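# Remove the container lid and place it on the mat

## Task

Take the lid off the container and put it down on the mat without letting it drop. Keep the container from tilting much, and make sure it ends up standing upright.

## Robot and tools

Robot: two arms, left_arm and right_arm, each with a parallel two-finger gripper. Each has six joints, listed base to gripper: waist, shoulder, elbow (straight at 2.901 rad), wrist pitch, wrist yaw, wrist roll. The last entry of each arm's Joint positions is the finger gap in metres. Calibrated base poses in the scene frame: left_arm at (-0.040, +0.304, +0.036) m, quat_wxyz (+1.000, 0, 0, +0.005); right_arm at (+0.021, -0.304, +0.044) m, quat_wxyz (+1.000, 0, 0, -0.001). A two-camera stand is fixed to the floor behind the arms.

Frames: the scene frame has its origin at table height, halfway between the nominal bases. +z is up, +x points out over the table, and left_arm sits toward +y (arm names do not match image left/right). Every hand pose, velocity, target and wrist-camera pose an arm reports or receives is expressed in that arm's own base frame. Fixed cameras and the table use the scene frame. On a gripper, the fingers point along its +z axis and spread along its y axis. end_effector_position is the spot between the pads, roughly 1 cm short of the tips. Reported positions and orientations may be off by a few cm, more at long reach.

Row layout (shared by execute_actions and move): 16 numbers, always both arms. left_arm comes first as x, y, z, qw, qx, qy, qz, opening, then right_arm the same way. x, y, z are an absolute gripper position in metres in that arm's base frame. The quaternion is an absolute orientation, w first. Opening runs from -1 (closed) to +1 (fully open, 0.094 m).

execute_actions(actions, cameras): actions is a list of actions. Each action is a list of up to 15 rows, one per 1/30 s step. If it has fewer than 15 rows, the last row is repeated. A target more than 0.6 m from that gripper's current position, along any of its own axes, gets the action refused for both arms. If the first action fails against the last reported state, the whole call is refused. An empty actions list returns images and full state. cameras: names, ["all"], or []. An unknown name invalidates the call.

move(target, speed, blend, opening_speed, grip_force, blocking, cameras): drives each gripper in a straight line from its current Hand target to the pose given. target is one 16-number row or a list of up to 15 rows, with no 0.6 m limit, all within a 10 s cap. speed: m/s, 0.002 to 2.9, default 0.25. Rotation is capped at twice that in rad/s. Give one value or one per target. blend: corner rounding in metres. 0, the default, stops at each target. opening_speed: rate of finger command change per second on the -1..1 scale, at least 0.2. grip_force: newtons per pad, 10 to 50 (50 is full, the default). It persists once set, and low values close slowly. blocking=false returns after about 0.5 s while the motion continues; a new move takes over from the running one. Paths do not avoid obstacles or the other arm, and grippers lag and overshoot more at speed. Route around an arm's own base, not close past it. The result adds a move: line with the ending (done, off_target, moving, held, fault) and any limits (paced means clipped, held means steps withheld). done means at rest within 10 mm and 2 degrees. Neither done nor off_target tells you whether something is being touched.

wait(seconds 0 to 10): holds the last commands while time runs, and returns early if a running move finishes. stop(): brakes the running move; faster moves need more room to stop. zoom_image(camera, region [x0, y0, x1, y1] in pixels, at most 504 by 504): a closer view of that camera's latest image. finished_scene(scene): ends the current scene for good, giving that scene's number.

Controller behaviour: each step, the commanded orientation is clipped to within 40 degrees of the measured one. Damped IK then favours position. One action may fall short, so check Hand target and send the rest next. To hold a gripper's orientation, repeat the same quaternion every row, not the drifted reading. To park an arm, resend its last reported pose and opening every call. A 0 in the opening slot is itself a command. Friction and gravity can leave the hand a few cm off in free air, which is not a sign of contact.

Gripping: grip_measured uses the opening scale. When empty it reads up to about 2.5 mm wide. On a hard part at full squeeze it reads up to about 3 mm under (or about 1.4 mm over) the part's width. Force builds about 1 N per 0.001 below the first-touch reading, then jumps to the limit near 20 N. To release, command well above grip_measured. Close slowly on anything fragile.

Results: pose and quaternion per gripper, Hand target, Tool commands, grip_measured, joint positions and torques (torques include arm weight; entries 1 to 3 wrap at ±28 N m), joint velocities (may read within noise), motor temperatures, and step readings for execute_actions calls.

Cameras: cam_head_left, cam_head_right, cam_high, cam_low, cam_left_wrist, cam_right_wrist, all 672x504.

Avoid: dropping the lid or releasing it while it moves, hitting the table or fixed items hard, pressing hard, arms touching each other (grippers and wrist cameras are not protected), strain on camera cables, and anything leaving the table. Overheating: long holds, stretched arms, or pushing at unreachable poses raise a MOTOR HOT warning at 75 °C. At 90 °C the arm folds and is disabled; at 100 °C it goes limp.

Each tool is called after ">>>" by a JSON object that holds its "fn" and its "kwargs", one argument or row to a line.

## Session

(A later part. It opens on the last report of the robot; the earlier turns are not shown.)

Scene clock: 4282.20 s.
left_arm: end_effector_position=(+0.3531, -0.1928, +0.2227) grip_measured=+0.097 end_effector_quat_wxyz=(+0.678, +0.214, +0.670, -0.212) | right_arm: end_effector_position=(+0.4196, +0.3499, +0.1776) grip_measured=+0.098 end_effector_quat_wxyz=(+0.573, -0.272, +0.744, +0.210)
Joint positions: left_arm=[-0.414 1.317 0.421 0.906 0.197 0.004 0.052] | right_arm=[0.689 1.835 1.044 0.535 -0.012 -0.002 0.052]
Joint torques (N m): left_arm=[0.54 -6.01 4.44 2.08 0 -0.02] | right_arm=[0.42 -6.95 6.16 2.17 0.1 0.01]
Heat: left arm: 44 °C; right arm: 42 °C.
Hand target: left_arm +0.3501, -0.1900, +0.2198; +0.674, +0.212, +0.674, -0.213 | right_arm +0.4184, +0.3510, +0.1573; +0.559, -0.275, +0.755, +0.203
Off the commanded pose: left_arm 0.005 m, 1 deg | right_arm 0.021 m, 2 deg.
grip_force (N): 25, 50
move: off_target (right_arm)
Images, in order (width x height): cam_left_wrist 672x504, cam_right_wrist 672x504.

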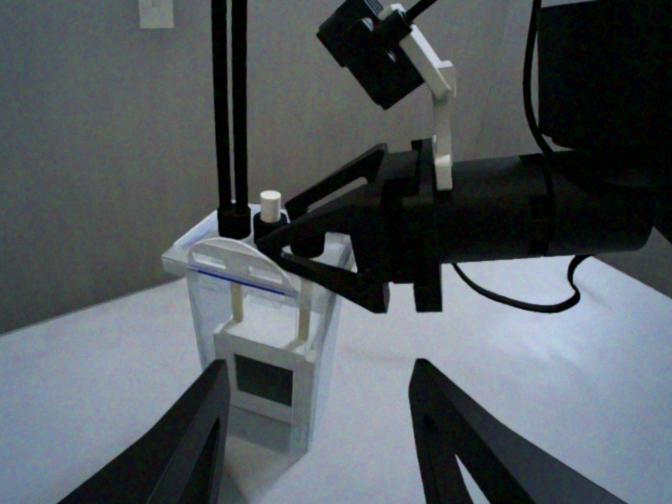

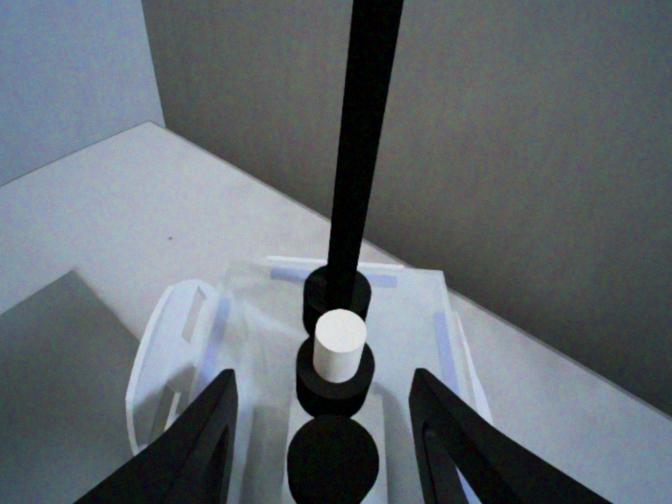

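>>> {"fn": "move", "kwargs": {
  "target": [
    [0.35, -0.19, 0.22, 0.6744,0.2126,0.6744,-0.2126, 0.1, 0.419, 0.3515, 0.157, 0.5589, -0.2749, 0.7554, 0.2034, -0.8]
  ],
  "speed": 0.05,
  "opening_speed": 0.3,
  "grip_force": [25, 45],
  "cameras": ["cam_right_wrist","cam_left_wrist"]
}}

>>> {"fn": "zoom_image", "kwargs": {
  "camera": "cam_left_wrist",
  "region": [150, 150, 450, 350]
}}

Scene clock: 4294.07 s.
left_arm: end_effector_position=(+0.3531, -0.1928, +0.2227) grip_measured=+0.097 end_effector_quat_wxyz=(+0.678, +0.214, +0.670, -0.212) | right_arm: end_effector_position=(+0.4205, +0.3488, +0.1776) grip_measured=-0.531 end_effector_quat_wxyz=(+0.574, -0.268, +0.745, +0.208)
Joint positions: left_arm=[-0.414 1.317 0.421 0.906 0.197 0.004 0.052] | right_arm=[0.689 1.835 1.044 0.535 -0.004 0.001 0.022]
Joint torques (N m): left_arm=[0.4 -5.96 4.25 2.06 0.04 -0.01] | right_arm=[0.4 -6.99 6.27 2.18 -0.02 -0.05]
Heat: left arm: 44 °C; right arm: 42 °C.
Hand target: left_arm +0.3501, -0.1900, +0.2198; +0.674, +0.212, +0.674, -0.213 | right_arm +0.4185, +0.3510, +0.1573; +0.559, -0.275, +0.755, +0.203
Off the commanded pose: left_arm 0.005 m, 1 deg | right_arm 0.021 m, 2 deg.
grip_force (N): 25, 45
move: off_target (right_arm)
Images, in order (width x height): cam_left_wrist 672x504, cam_right_wrist 672x504.

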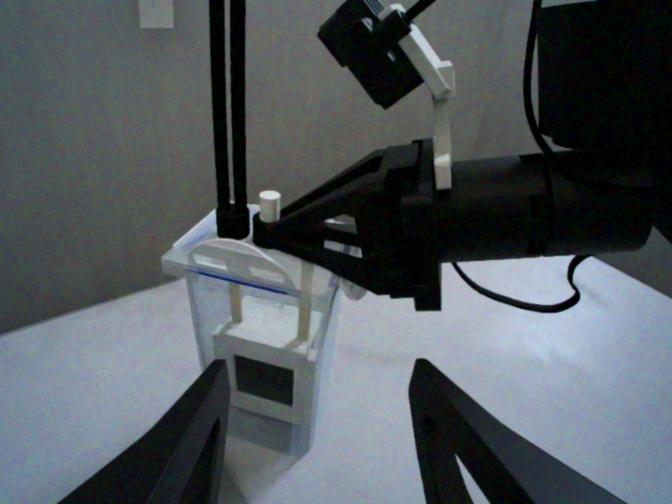

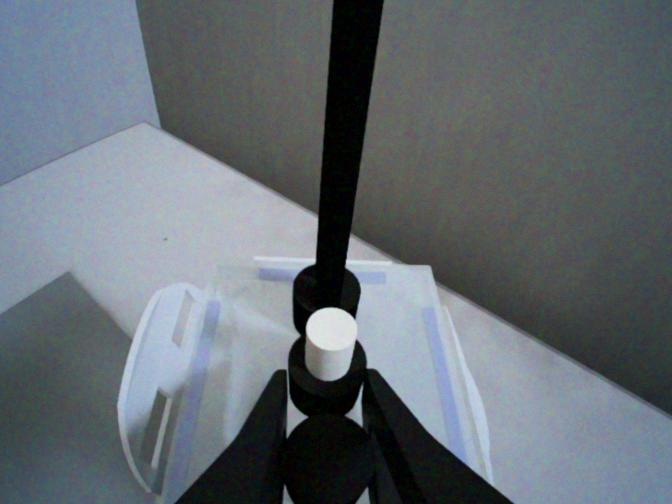

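Scaled by 1.680 from the camera's 672x504 image, which has a finer 960x720 frame.

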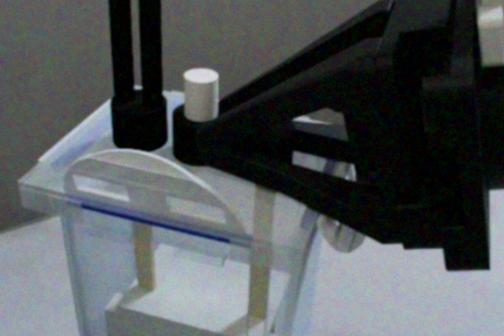

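>>> {"fn": "move", "kwargs": {
  "target": [
    [0.35, -0.19, 0.22, 0.6744,0.2126,0.6744,-0.2126, 0.1, 0.4205, 0.3488, 0.21, 0.5700, -0.2700, 0.7480, 0.2070, -0.8]
  ],
  "speed": 0.04,
  "cameras": ["cam_right_wrist","cam_left_wrist"]
}}

>>> {"fn": "zoom_image", "kwargs": {
  "camera": "cam_left_wrist",
  "region": [150, 150, 450, 350]
}}

Scene clock: 4305.43 s.
left_arm: end_effector_position=(+0.3531, -0.1928, +0.2227) grip_measured=+0.097 end_effector_quat_wxyz=(+0.678, +0.214, +0.670, -0.212) | right_arm: end_effector_position=(+0.4210, +0.3492, +0.1791) grip_measured=-0.531 end_effector_quat_wxyz=(+0.552, -0.274, +0.762, +0.201)
Joint positions: left_arm=[-0.414 1.317 0.421 0.906 0.197 0.004 0.052] | right_arm=[0.689 1.821 1.097 0.409 -0.004 0.002 0.022]
Joint torques (N m): left_arm=[0.47 -6.01 4.22 2.09 0.04 -0.01] | right_arm=[-0.12 -13.34 9.09 1.95 -0.06 -0.06]
Heat: left arm: 43 °C; right arm: 43 °C.
Hand target: left_arm +0.3501, -0.1900, +0.2198; +0.674, +0.212, +0.674, -0.213 | right_arm +0.4203, +0.3487, +0.2097; +0.570, -0.270, +0.748, +0.207
Off the commanded pose: left_arm 0.005 m, 1 deg | right_arm 0.031 m, 3 deg.
grip_force (N): 25, 45
move: off_target (right_arm)
Images, in order (width x height): cam_left_wrist 672x504, cam_right_wrist 672x504.

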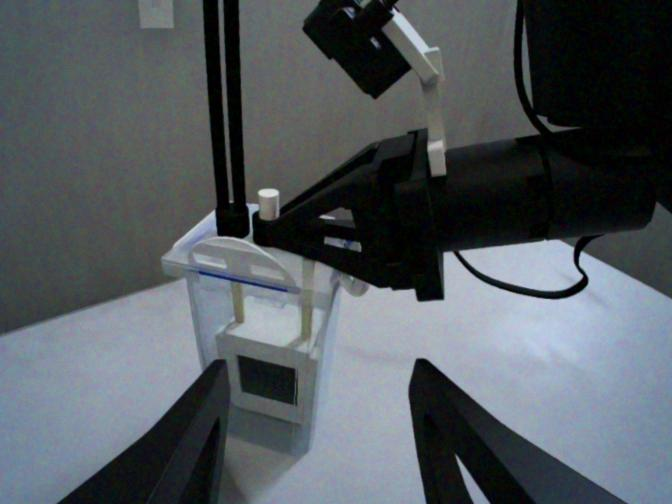

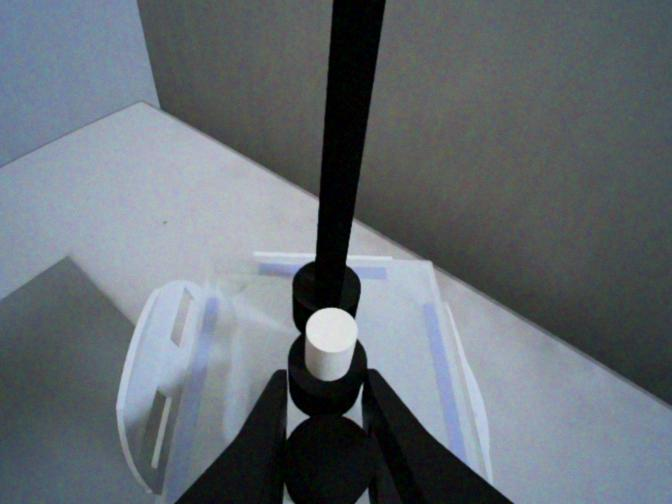

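Scaled by 1.680 from the camera's 672x504 image, which has a finer 960x720 frame.

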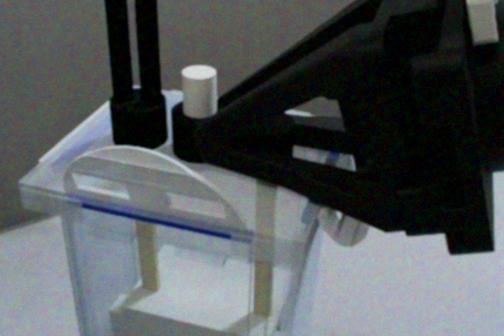

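>>> {"fn": "move", "kwargs": {
  "target": [
    [0.35, -0.19, 0.22, 0.6744,0.2126,0.6744,-0.2126, 0.1, 0.4205, 0.3488, 0.225, 0.5600, -0.2720, 0.7550, 0.2040, -0.8]
  ],
  "speed": 0.03,
  "cameras": ["cam_right_wrist","cam_left_wrist","cam_low"]
}}

>>> {"fn": "zoom_image", "kwargs": {
  "camera": "cam_low",
  "region": [240, 160, 370, 300]
}}

Scene clock: 4316.70 s.
left_arm: end_effector_position=(+0.3531, -0.1928, +0.2227) grip_measured=+0.097 end_effector_quat_wxyz=(+0.678, +0.214, +0.670, -0.212) | right_arm: end_effector_position=(+0.4184, +0.3471, +0.1785) grip_measured=-0.531 end_effector_quat_wxyz=(+0.525, -0.281, +0.781, +0.191)
Joint positions: left_arm=[-0.414 1.317 0.421 0.906 0.197 0.004 0.052] | right_arm=[0.689 1.804 1.145 0.273 -0.004 0.002 0.022]
Joint torques (N m): left_arm=[0.4 -6.24 4.38 2.02 0.05 -0.03] | right_arm=[-0.1 -13.91 10.02 2.19 -0.06 -0.06]
Heat: left arm: 43 °C; right arm: 42 °C.
Hand target: left_arm +0.3501, -0.1900, +0.2199; +0.674, +0.212, +0.674, -0.213 | right_arm +0.4196, +0.3481, +0.2243; +0.560, -0.272, +0.755, +0.204
Off the commanded pose: left_arm 0.005 m, 1 deg | right_arm 0.047 m, 5 deg.
grip_force (N): 25, 45
move: off_target (right_arm)
Images, in order (width x height): cam_low 672x504, cam_left_wrist 672x504, cam_right_wrist 672x504.

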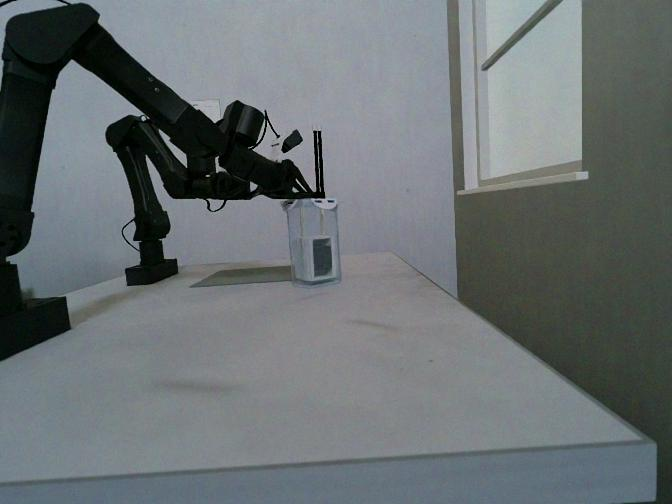

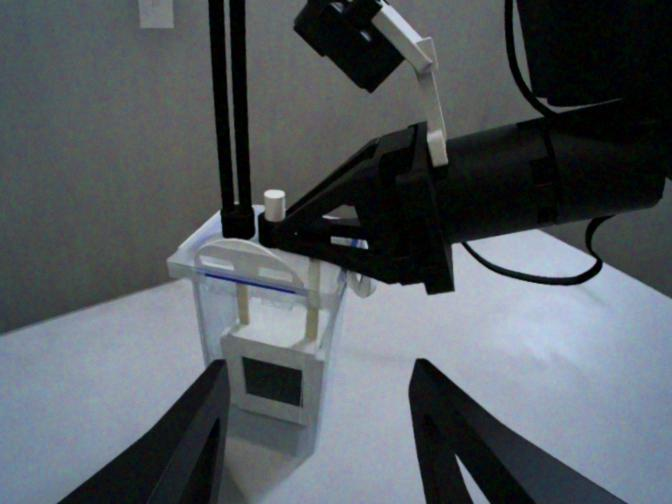

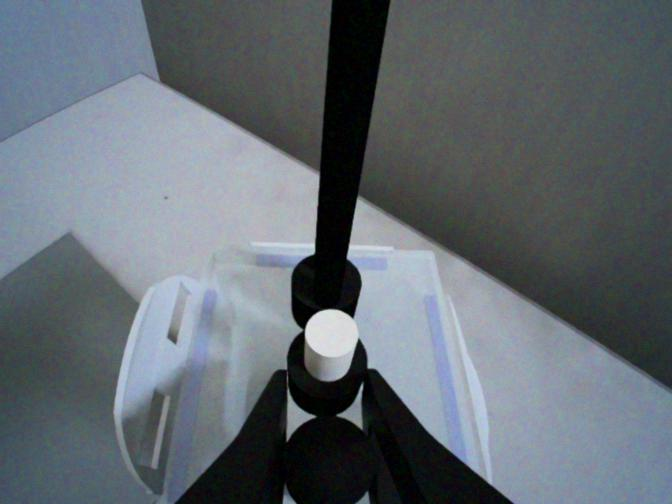

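Scaled by 3.600.

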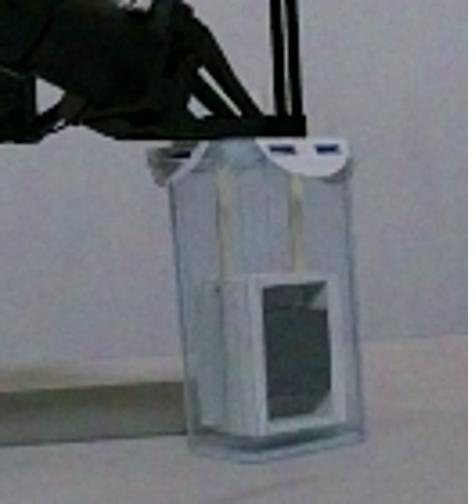

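>>> {"fn": "move", "kwargs": {
  "target": [
    [0.35, -0.19, 0.22, 0.6744,0.2126,0.6744,-0.2126, 0.1, 0.4205, 0.3488, 0.160, 0.5740, -0.2690, 0.7445, 0.2080, -0.8]
  ],
  "speed": 0.05,
  "cameras": ["cam_low"]
}}

>>> {"fn": "zoom_image", "kwargs": {
  "camera": "cam_low",
  "region": [240, 160, 370, 300]
}}

Scene clock: 4333.47 s.
left_arm: end_effector_position=(+0.3531, -0.1928, +0.2227) grip_measured=+0.097 end_effector_quat_wxyz=(+0.678, +0.214, +0.670, -0.212) | right_arm: end_effector_position=(+0.4192, +0.3480, +0.1781) grip_measured=-0.531 end_effector_quat_wxyz=(+0.582, -0.266, +0.739, +0.212)
Joint positions: left_arm=[-0.414 1.317 0.421 0.906 0.197 0.004 0.052] | right_arm=[0.689 1.836 1.022 0.581 -0.006 0.003 0.022]
Joint torques (N m): left_arm=[0.44 -5.93 4.27 2.1 -0.01 -0.04] | right_arm=[-0.03 -6.65 5.81 2.44 -0.01 -0.06]
Heat: left arm: 43 °C; right arm: 43 °C.
Hand target: left_arm +0.3501, -0.1900, +0.2199; +0.674, +0.212, +0.674, -0.213 | right_arm +0.4199, +0.3483, +0.1601; +0.574, -0.269, +0.745, +0.208
Off the commanded pose: left_arm 0.005 m, 1 deg | right_arm 0.018 m, 1 deg.
grip_force (N): 25, 45
move: off_target (right_arm)
Images, in order (width x height): cam_low 672x504.

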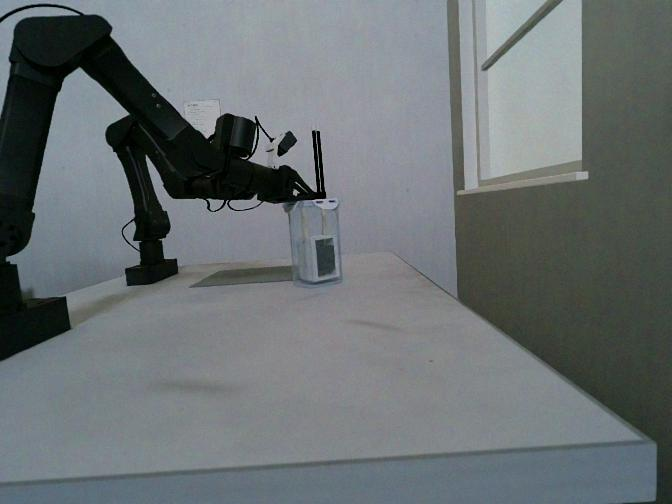

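Scaled by 3.600.

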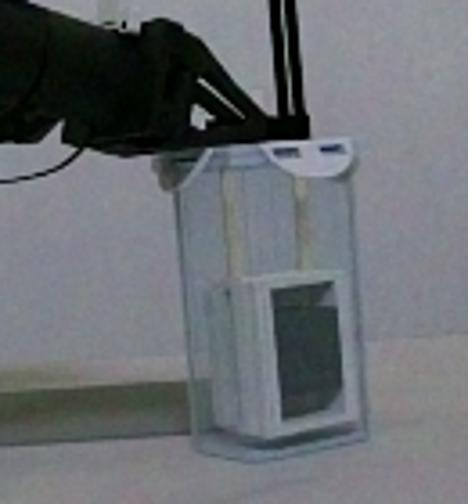

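>>> {"fn": "move", "kwargs": {
  "target": [
    [0.43, -0.07, 0.24, 0.5862,0.3954,0.5862,-0.3954, 0.1, 0.4205, 0.3488, 0.160, 0.5740, -0.2690, 0.7445, 0.2080, -0.8],
    [0.525, -0.15, 0.165, 0.1349,-0.1349,0.6941,-0.6941, 0.1, 0.4205, 0.3488, 0.160, 0.5740, -0.2690, 0.7445, 0.2080, -0.8]
  ],
  "speed": 0.25,
  "cameras": ["cam_left_wrist","cam_high"]
}}

>>> {"fn": "zoom_image", "kwargs": {
  "camera": "cam_high",
  "region": [300, 120, 440, 270]
}}

Scene clock: 4352.33 s.
left_arm: end_effector_position=(+0.5191, -0.1487, +0.1615) grip_measured=+0.098 end_effector_quat_wxyz=(+0.122, -0.147, +0.696, -0.692) | right_arm: end_effector_position=(+0.4191, +0.3480, +0.1782) grip_measured=-0.531 end_effector_quat_wxyz=(+0.583, -0.265, +0.738, +0.212)
Joint positions: left_arm=[0.039 2.247 1.33 0.881 1.227 -1.569 0.052] | right_arm=[0.689 1.836 1.02 0.584 -0.006 0.003 0.022]
Joint torques (N m): left_arm=[-0.12 -11.49 7.12 2 0.01 0.02] | right_arm=[-0.14 -6.68 5.96 2.42 -0.01 -0.09]
Heat: left arm: 43 °C; right arm: 45 °C.
Hand target: left_arm +0.5247, -0.1499, +0.1651; +0.135, -0.135, +0.695, -0.694 | right_arm +0.4199, +0.3484, +0.1603; +0.574, -0.269, +0.745, +0.208
Off the commanded pose: left_arm 0.007 m, 2 deg | right_arm 0.018 m, 1 deg.
grip_force (N): 25, 45
move: off_target (right_arm)
Images, in order (width x height): cam_high 672x504, cam_left_wrist 672x504.

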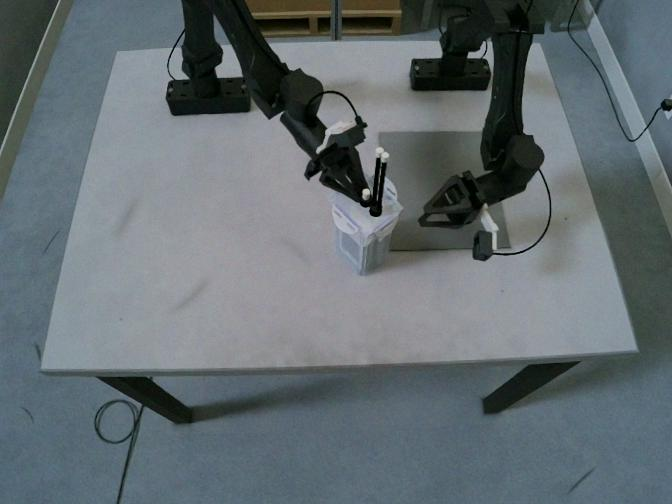

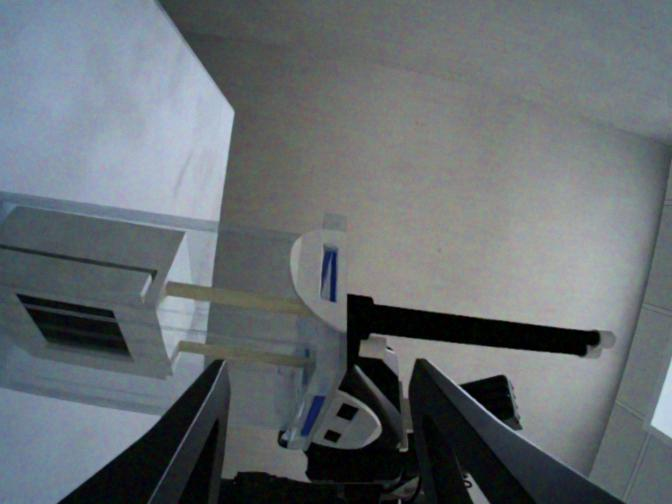

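Scaled by 3.360.

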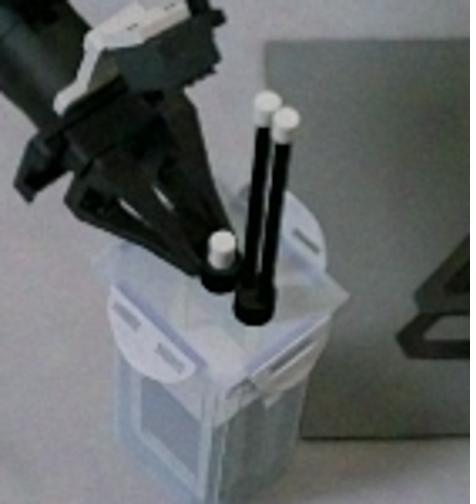

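>>> {"fn": "move", "kwargs": {
  "target": [
    [0.549, -0.203, 0.165, 0.1349,-0.1349,0.6941,-0.6941, 0.1, 0.4205, 0.3488, 0.160, 0.5740, -0.2690, 0.7445, 0.2080, -0.8],
    [0.539, -0.214, 0.165, 0.1349,-0.1349,0.6941,-0.6941, 0.1, 0.4205, 0.3488, 0.160, 0.5740, -0.2690, 0.7445, 0.2080, -0.8]
  ],
  "speed": 0.06,
  "cameras": ["cam_left_wrist","cam_high"]
}}

>>> {"fn": "zoom_image", "kwargs": {
  "camera": "cam_high",
  "region": [300, 120, 440, 270]
}}

Scene clock: 4380.03 s.
left_arm: end_effector_position=(+0.5411, -0.2134, +0.1639) grip_measured=+0.098 end_effector_quat_wxyz=(+0.131, -0.137, +0.695, -0.694) | right_arm: end_effector_position=(+0.4191, +0.3480, +0.1782) grip_measured=-0.531 end_effector_quat_wxyz=(+0.583, -0.265, +0.738, +0.212)
Joint positions: left_arm=[-0.099 2.324 1.464 0.855 1.091 -1.574 0.052] | right_arm=[0.689 1.836 1.02 0.584 -0.006 0.003 0.022]
Joint torques (N m): left_arm=[-0.08 -14.46 3.96 1.93 -0.04 0.02] | right_arm=[-0.08 -6.49 5.82 2.42 -0.03 -0.08]
Motor temperatures (°C): left_arm=[30 44 40 39 28 27 26] | right_arm=[27 39 33 46 28 28 30]
Heat: left arm: 44 °C; right arm: 46 °C.
Hand target: left_arm +0.5389, -0.2141, +0.1650; +0.135, -0.135, +0.694, -0.694 | right_arm +0.4199, +0.3484, +0.1603; +0.574, -0.269, +0.745, +0.208
Off the commanded pose: left_arm 0.002 m, 1 deg | right_arm 0.018 m, 1 deg.
grip_force (N): 25, 45
move: off_target (right_arm)
Images, in order (width x height): cam_high 672x504, cam_left_wrist 672x504.

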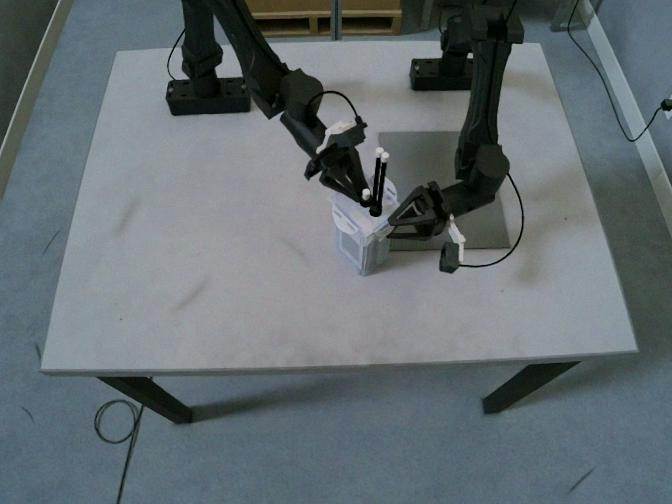

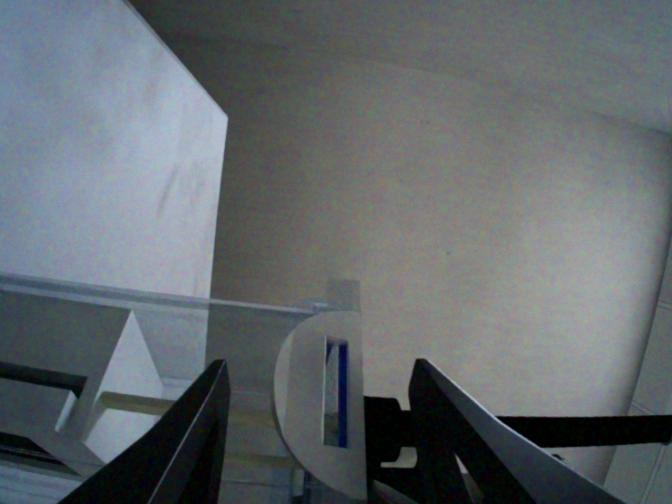

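Scaled by 3.360.

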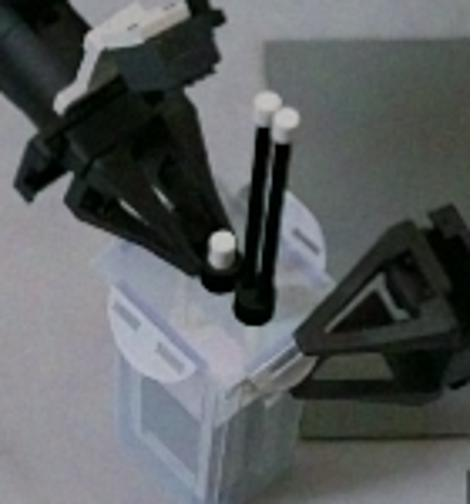

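>>> {"fn": "move", "kwargs": {
  "target": [
    [0.5355, -0.2165, 0.163, 0.1349,-0.1349,0.6941,-0.6941, 0.1, 0.4205, 0.3488, 0.160, 0.5740, -0.2690, 0.7445, 0.2080, -0.8],
    [0.5355, -0.2165, 0.163, 0.1349,-0.1349,0.6941,-0.6941, -0.7, 0.4205, 0.3488, 0.160, 0.5740, -0.2690, 0.7445, 0.2080, -0.8]
  ],
  "speed": 0.06,
  "opening_speed": 0.5,
  "cameras": ["cam_left_wrist","cam_high"]
}}

>>> {"fn": "zoom_image", "kwargs": {
  "camera": "cam_high",
  "region": [300, 120, 440, 270]
}}

Scene clock: 4394.80 s.
left_arm: end_effector_position=(+0.5451, -0.2099, +0.1606) grip_measured=-0.697 end_effector_quat_wxyz=(+0.144, -0.152, +0.691, -0.692) | right_arm: end_effector_position=(+0.4191, +0.3480, +0.1782) grip_measured=-0.531 end_effector_quat_wxyz=(+0.583, -0.265, +0.738, +0.212)
Joint positions: left_arm=[-0.098 2.324 1.445 0.877 1.051 -1.58 0.014] | right_arm=[0.689 1.836 1.02 0.584 -0.006 0.003 0.022]
Joint torques (N m): left_arm=[-0.73 -14.86 4.22 1.92 0.27 0.1] | right_arm=[-0.03 -6.69 5.78 2.41 -0.02 -0.07]
Motor temperatures (°C): left_arm=[30 49 39 40 28 27 26] | right_arm=[27 39 33 46 28 28 30]
Heat: left arm: 49 °C; right arm: 46 °C.
Hand target: left_arm +0.5358, -0.2165, +0.1629; +0.135, -0.135, +0.694, -0.694 | right_arm +0.4199, +0.3484, +0.1602; +0.574, -0.269, +0.745, +0.208
Off the commanded pose: left_arm 0.012 m, 2 deg | right_arm 0.018 m, 1 deg.
grip_force (N): 25, 45
move: off_target (left_arm, right_arm)
Images, in order (width x height): cam_high 672x504, cam_left_wrist 672x504.

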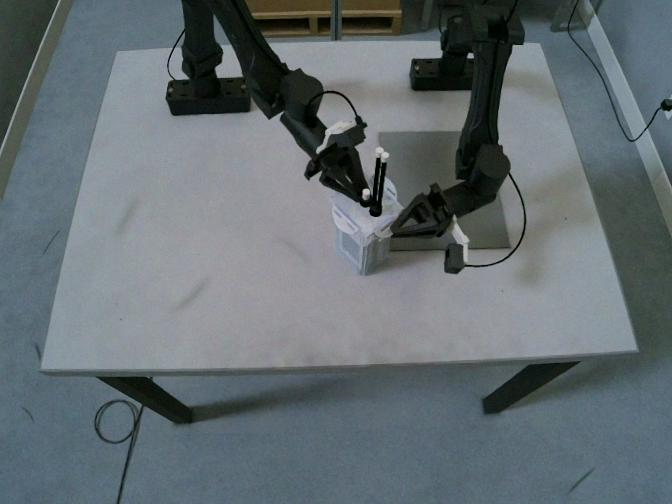

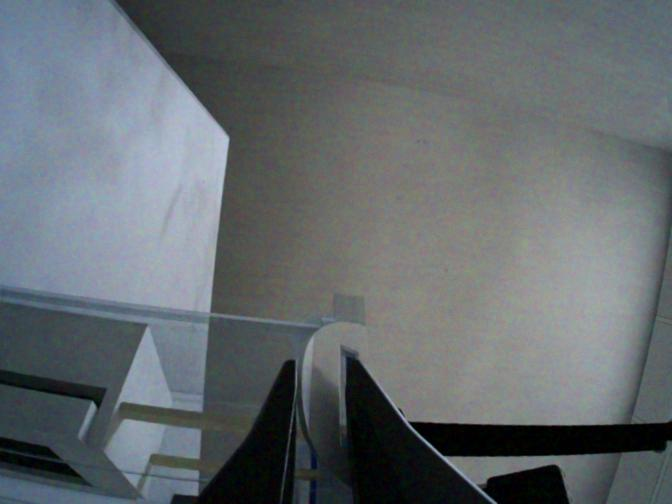

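Scaled by 3.360.

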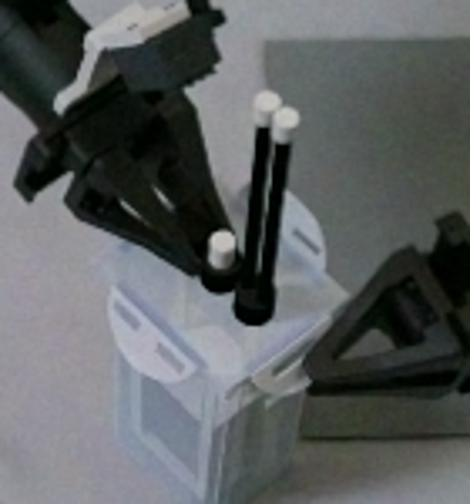

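>>> {"fn": "move", "kwargs": {
  "target": [
    [0.546, -0.209, 0.166, 0.2932,0.0062,0.7070,-0.6434, -0.9, 0.4205, 0.3488, 0.160, 0.5740, -0.2690, 0.7445, 0.2080, -0.8]
  ],
  "speed": 0.2,
  "grip_force": [50, 45],
  "cameras": ["cam_left_wrist","cam_high"]
}}

>>> {"fn": "zoom_image", "kwargs": {
  "camera": "cam_high",
  "region": [300, 120, 440, 270]
}}

Scene clock: 4407.37 s.
left_arm: end_effector_position=(+0.5518, -0.2012, +0.1619) grip_measured=-0.897 end_effector_quat_wxyz=(+0.302, -0.014, +0.706, -0.641) | right_arm: end_effector_position=(+0.4187, +0.3483, +0.1783) grip_measured=-0.532 end_effector_quat_wxyz=(+0.583, -0.266, +0.737, +0.214)
Joint positions: left_arm=[-0.086 2.324 1.445 0.885 1.025 -1.155 0.005] | right_arm=[0.689 1.836 1.018 0.588 -0.009 0.004 0.022]
Joint torques (N m): left_arm=[-0.79 -14.22 5.72 1.66 0.29 0.19] | right_arm=[0.03 -6.6 6.12 2.38 0.03 -0.11]
Heat: left arm: 52 °C; right arm: 46 °C.
Hand target: left_arm +0.5460, -0.2088, +0.1660; +0.294, +0.006, +0.707, -0.644 | right_arm +0.4200, +0.3483, +0.1602; +0.574, -0.269, +0.745, +0.208
Off the commanded pose: left_arm 0.011 m, 3 deg | right_arm 0.018 m, 2 deg.
grip_force (N): 50, 45
move: off_target (left_arm, right_arm)
Images, in order (width x height): cam_high 672x504, cam_left_wrist 672x504.

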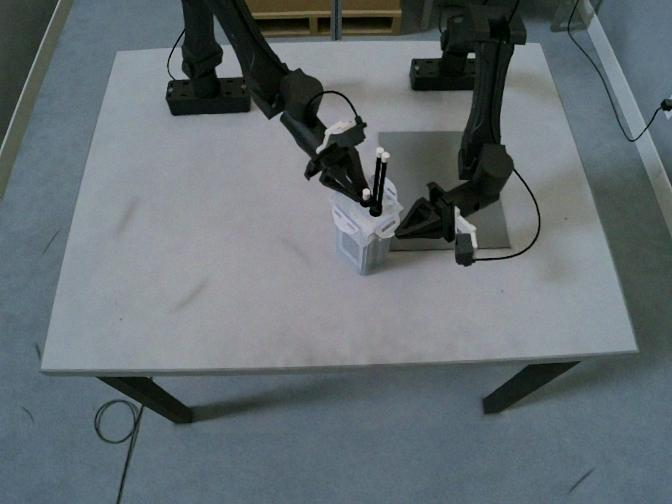

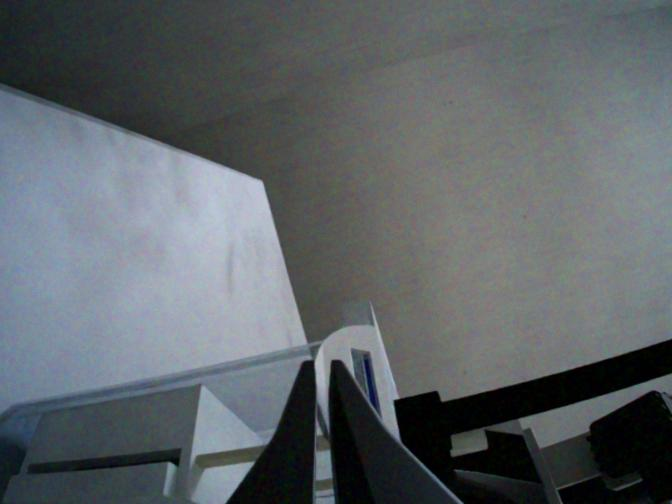

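Scaled by 3.360.

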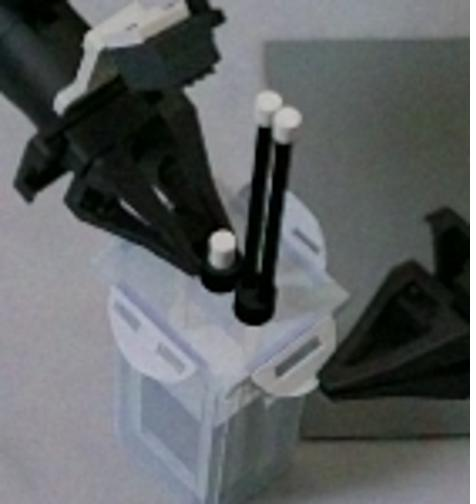

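>>> {"fn": "move", "kwargs": {
  "target": [
    [0.55, -0.15, 0.165, 0.2932,0.0062,0.7070,-0.6434, -0.9, 0.4205, 0.3488, 0.160, 0.5740, -0.2690, 0.7445, 0.2080, -0.8],
    [0.45, -0.05, 0.22, 0.5862,0.3954,0.5862,-0.3954, 0.1, 0.4205, 0.3488, 0.175, 0.5740, -0.2690, 0.7445, 0.2080, -0.8]
  ],
  "speed": 0.2,
  "grip_force": [25, 45],
  "cameras": ["cam_left_wrist","cam_high"]
}}

>>> {"fn": "zoom_image", "kwargs": {
  "camera": "cam_high",
  "region": [300, 120, 440, 270]
}}

Scene clock: 4423.90 s.
left_arm: end_effector_position=(+0.4551, -0.0496, +0.2129) grip_measured=+0.097 end_effector_quat_wxyz=(+0.586, +0.391, +0.588, -0.399) | right_arm: end_effector_position=(+0.4189, +0.3485, +0.1773) grip_measured=-0.532 end_effector_quat_wxyz=(+0.581, -0.266, +0.739, +0.214)
Joint positions: left_arm=[0.292 2.004 1.131 0.918 1.477 -0.056 0.052] | right_arm=[0.689 1.838 1.021 0.582 -0.009 0.004 0.022]
Joint torques (N m): left_arm=[0.02 -13.37 4.11 1.35 0.02 0.09] | right_arm=[-0.14 -9.14 8.16 1.77 0.01 -0.05]
Heat: left arm: 52 °C; right arm: 45 °C.
Hand target: left_arm +0.4501, -0.0501, +0.2199; +0.587, +0.395, +0.585, -0.396 | right_arm +0.4204, +0.3487, +0.1749; +0.574, -0.269, +0.745, +0.208
Off the commanded pose: left_arm 0.009 m, 1 deg | right_arm 0.003 m, 1 deg.
grip_force (N): 25, 45
move: done
Images, in order (width x height): cam_high 672x504, cam_left_wrist 672x504.

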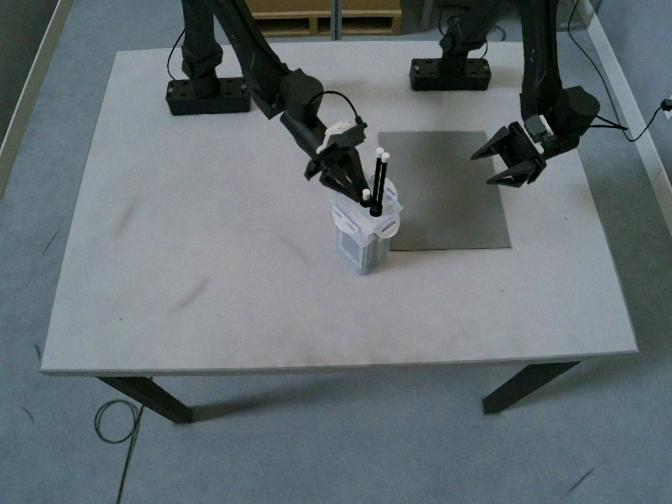

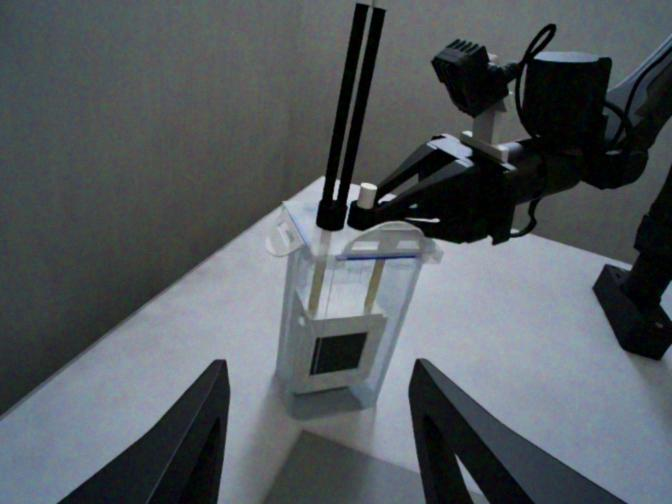

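Scaled by 3.360.

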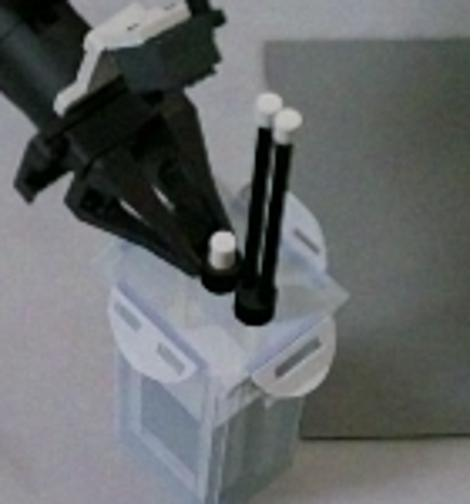

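>>> {"fn": "move", "kwargs": {
  "target": [
    [0.45, -0.05, 0.22, 0.5862,0.3954,0.5862,-0.3954, 0.1, 0.4205, 0.3488, 0.205, 0.5740, -0.2690, 0.7445, 0.2080, -0.8]
  ],
  "speed": 0.04,
  "cameras": ["cam_left_wrist","cam_low"]
}}

>>> {"fn": "zoom_image", "kwargs": {
  "camera": "cam_left_wrist",
  "region": [220, 150, 500, 430]
}}

Scene clock: 4431.20 s.
left_arm: end_effector_position=(+0.4551, -0.0496, +0.2123) grip_measured=+0.097 end_effector_quat_wxyz=(+0.585, +0.390, +0.588, -0.399) | right_arm: end_effector_position=(+0.4196, +0.3490, +0.1771) grip_measured=-0.532 end_effector_quat_wxyz=(+0.557, -0.273, +0.757, +0.205)
Joint positions: left_arm=[0.292 2.004 1.131 0.912 1.477 -0.051 0.052] | right_arm=[0.689 1.824 1.075 0.448 -0.009 0.004 0.022]
Joint torques (N m): left_arm=[0.44 -13.49 4.18 1.34 0.02 0.15] | right_arm=[-0.05 -12.63 8.94 1.92 0 -0.08]
Heat: left arm: 52 °C; right arm: 45 °C.
Hand target: left_arm +0.4501, -0.0501, +0.2198; +0.587, +0.395, +0.585, -0.396 | right_arm +0.4202, +0.3486, +0.2046; +0.574, -0.269, +0.745, +0.208
Off the commanded pose: left_arm 0.009 m, 1 deg | right_arm 0.028 m, 3 deg.
grip_force (N): 25, 45
move: off_target (right_arm)
Images, in order (width x height): cam_low 672x504, cam_left_wrist 672x504.

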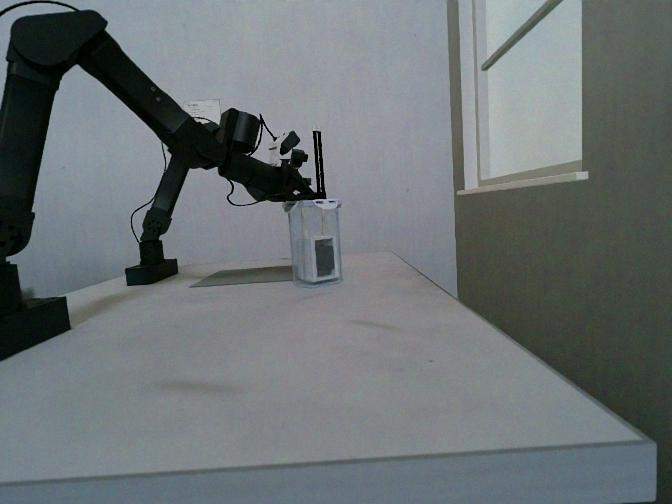

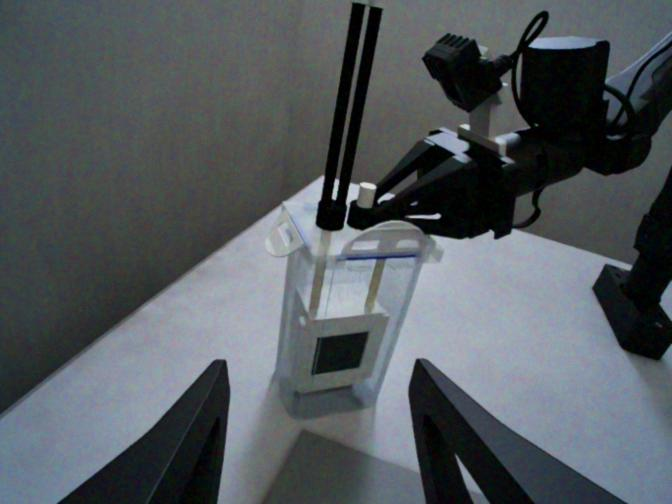

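Scaled by 1.800 from the camera's 672x504 image, which has a finer 960x720 frame.

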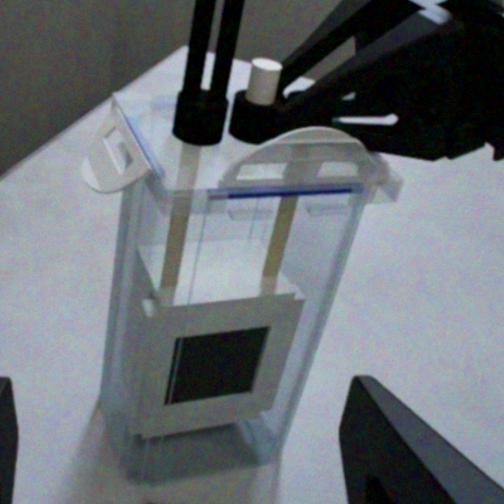

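>>> {"fn": "move", "kwargs": {
  "target": [
    [0.45, -0.05, 0.22, 0.5862,0.3954,0.5862,-0.3954, 0.1, 0.4200, 0.3488, 0.230, 0.5900, -0.2600, 0.7345, 0.2090, -0.8]
  ],
  "speed": 0.04,
  "cameras": ["cam_left_wrist","cam_low"]
}}

>>> {"fn": "zoom_image", "kwargs": {
  "camera": "cam_left_wrist",
  "region": [220, 150, 500, 430]
}}

Scene clock: 4443.43 s.
left_arm: end_effector_position=(+0.4551, -0.0496, +0.2121) grip_measured=+0.097 end_effector_quat_wxyz=(+0.585, +0.390, +0.588, -0.399) | right_arm: end_effector_position=(+0.4176, +0.3456, +0.1796) grip_measured=-0.532 end_effector_quat_wxyz=(+0.549, -0.273, +0.765, +0.199)
Joint positions: left_arm=[0.292 2.004 1.131 0.909 1.477 -0.049 0.052] | right_arm=[0.689 1.802 1.083 0.395 -0.001 0.004 0.022]
Joint torques (N m): left_arm=[0.17 -13.79 4.03 1.33 0.08 0.11] | right_arm=[0.55 -13.9 9.99 2.31 0.13 -0.01]
Heat: left arm: 52 °C; right arm: 45 °C.
Hand target: left_arm +0.4501, -0.0501, +0.2198; +0.587, +0.395, +0.585, -0.396 | right_arm +0.4187, +0.3476, +0.2294; +0.590, -0.260, +0.735, +0.209
Off the commanded pose: left_arm 0.009 m, 1 deg | right_arm 0.051 m, 6 deg.
grip_force (N): 25, 45
move: off_target (right_arm)
Images, in order (width x height): cam_low 672x504, cam_left_wrist 672x504.

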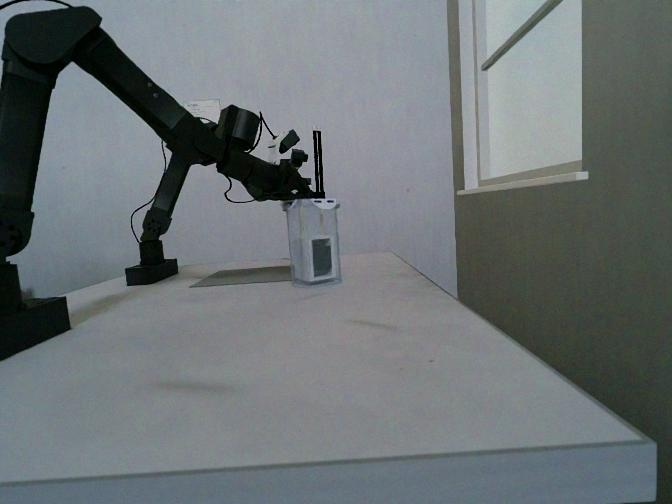

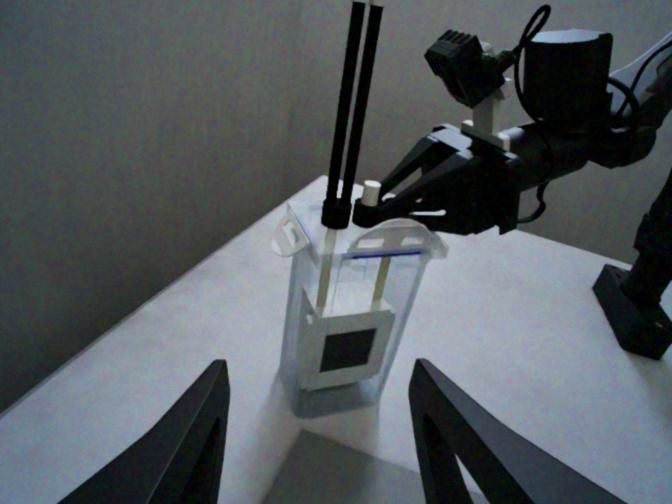

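Scaled by 1.800 from the camera's 672x504 image, which has a finer 960x720 frame.

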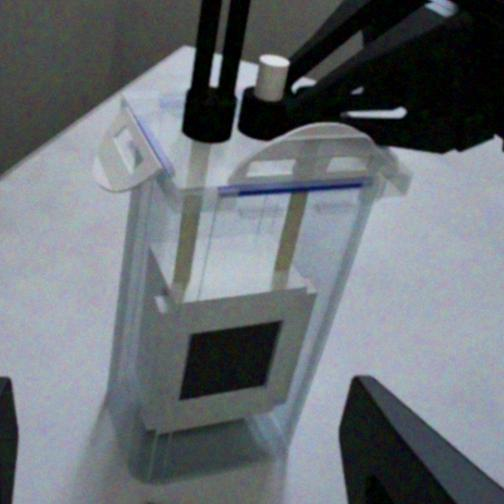

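>>> {"fn": "move", "kwargs": {
  "target": [
    [0.45, -0.05, 0.22, 0.5862,0.3954,0.5862,-0.3954, 0.1, 0.4210, 0.3488, 0.250, 0.6000, -0.2600, 0.7245, 0.2120, -0.8]
  ],
  "speed": 0.04,
  "cameras": ["cam_left_wrist","cam_low"]
}}

>>> {"fn": "zoom_image", "kwargs": {
  "camera": "cam_left_wrist",
  "region": [220, 150, 500, 430]
}}

Scene clock: 4457.30 s.
left_arm: end_effector_position=(+0.4551, -0.0496, +0.2120) grip_measured=+0.097 end_effector_quat_wxyz=(+0.585, +0.390, +0.588, -0.399) | right_arm: end_effector_position=(+0.4148, +0.3432, +0.1815) grip_measured=-0.532 end_effector_quat_wxyz=(+0.539, -0.275, +0.772, +0.195)
Joint positions: left_arm=[0.292 2.004 1.131 0.908 1.477 -0.048 0.052] | right_arm=[0.689 1.783 1.094 0.339 -0.001 0.004 0.022]
Joint torques (N m): left_arm=[0.17 -13.52 4.26 1.31 0.01 0.1] | right_arm=[0.29 -14.52 10.93 2.7 0.09 -0.09]
Heat: left arm: 52 °C; right arm: 45 °C.
Hand target: left_arm +0.4501, -0.0501, +0.2198; +0.587, +0.395, +0.585, -0.396 | right_arm +0.4178, +0.3461, +0.2493; +0.601, -0.260, +0.726, +0.213
Off the commanded pose: left_arm 0.009 m, 1 deg | right_arm 0.069 m, 9 deg.
grip_force (N): 25, 45
move: off_target (right_arm)
Images, in order (width x height): cam_low 672x504, cam_left_wrist 672x504.

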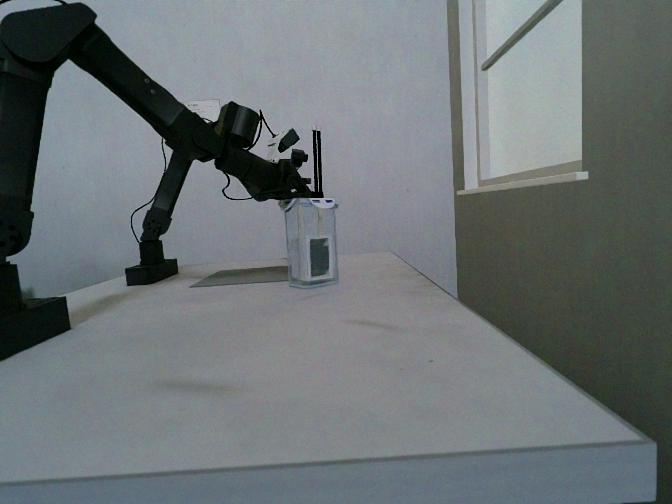

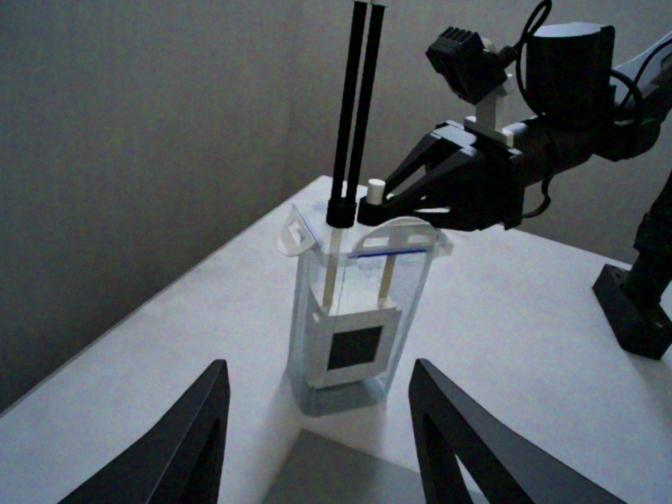

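Scaled by 1.800 from the camera's 672x504 image, which has a finer 960x720 frame.

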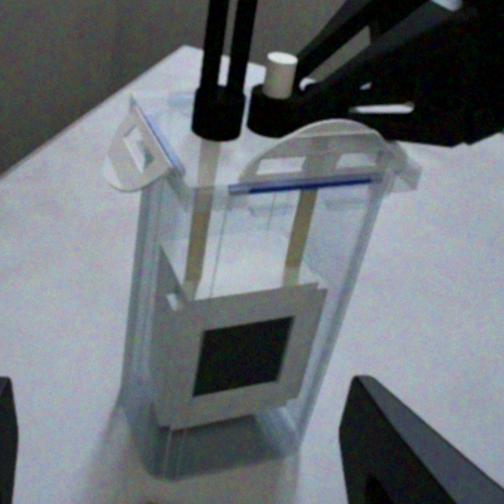

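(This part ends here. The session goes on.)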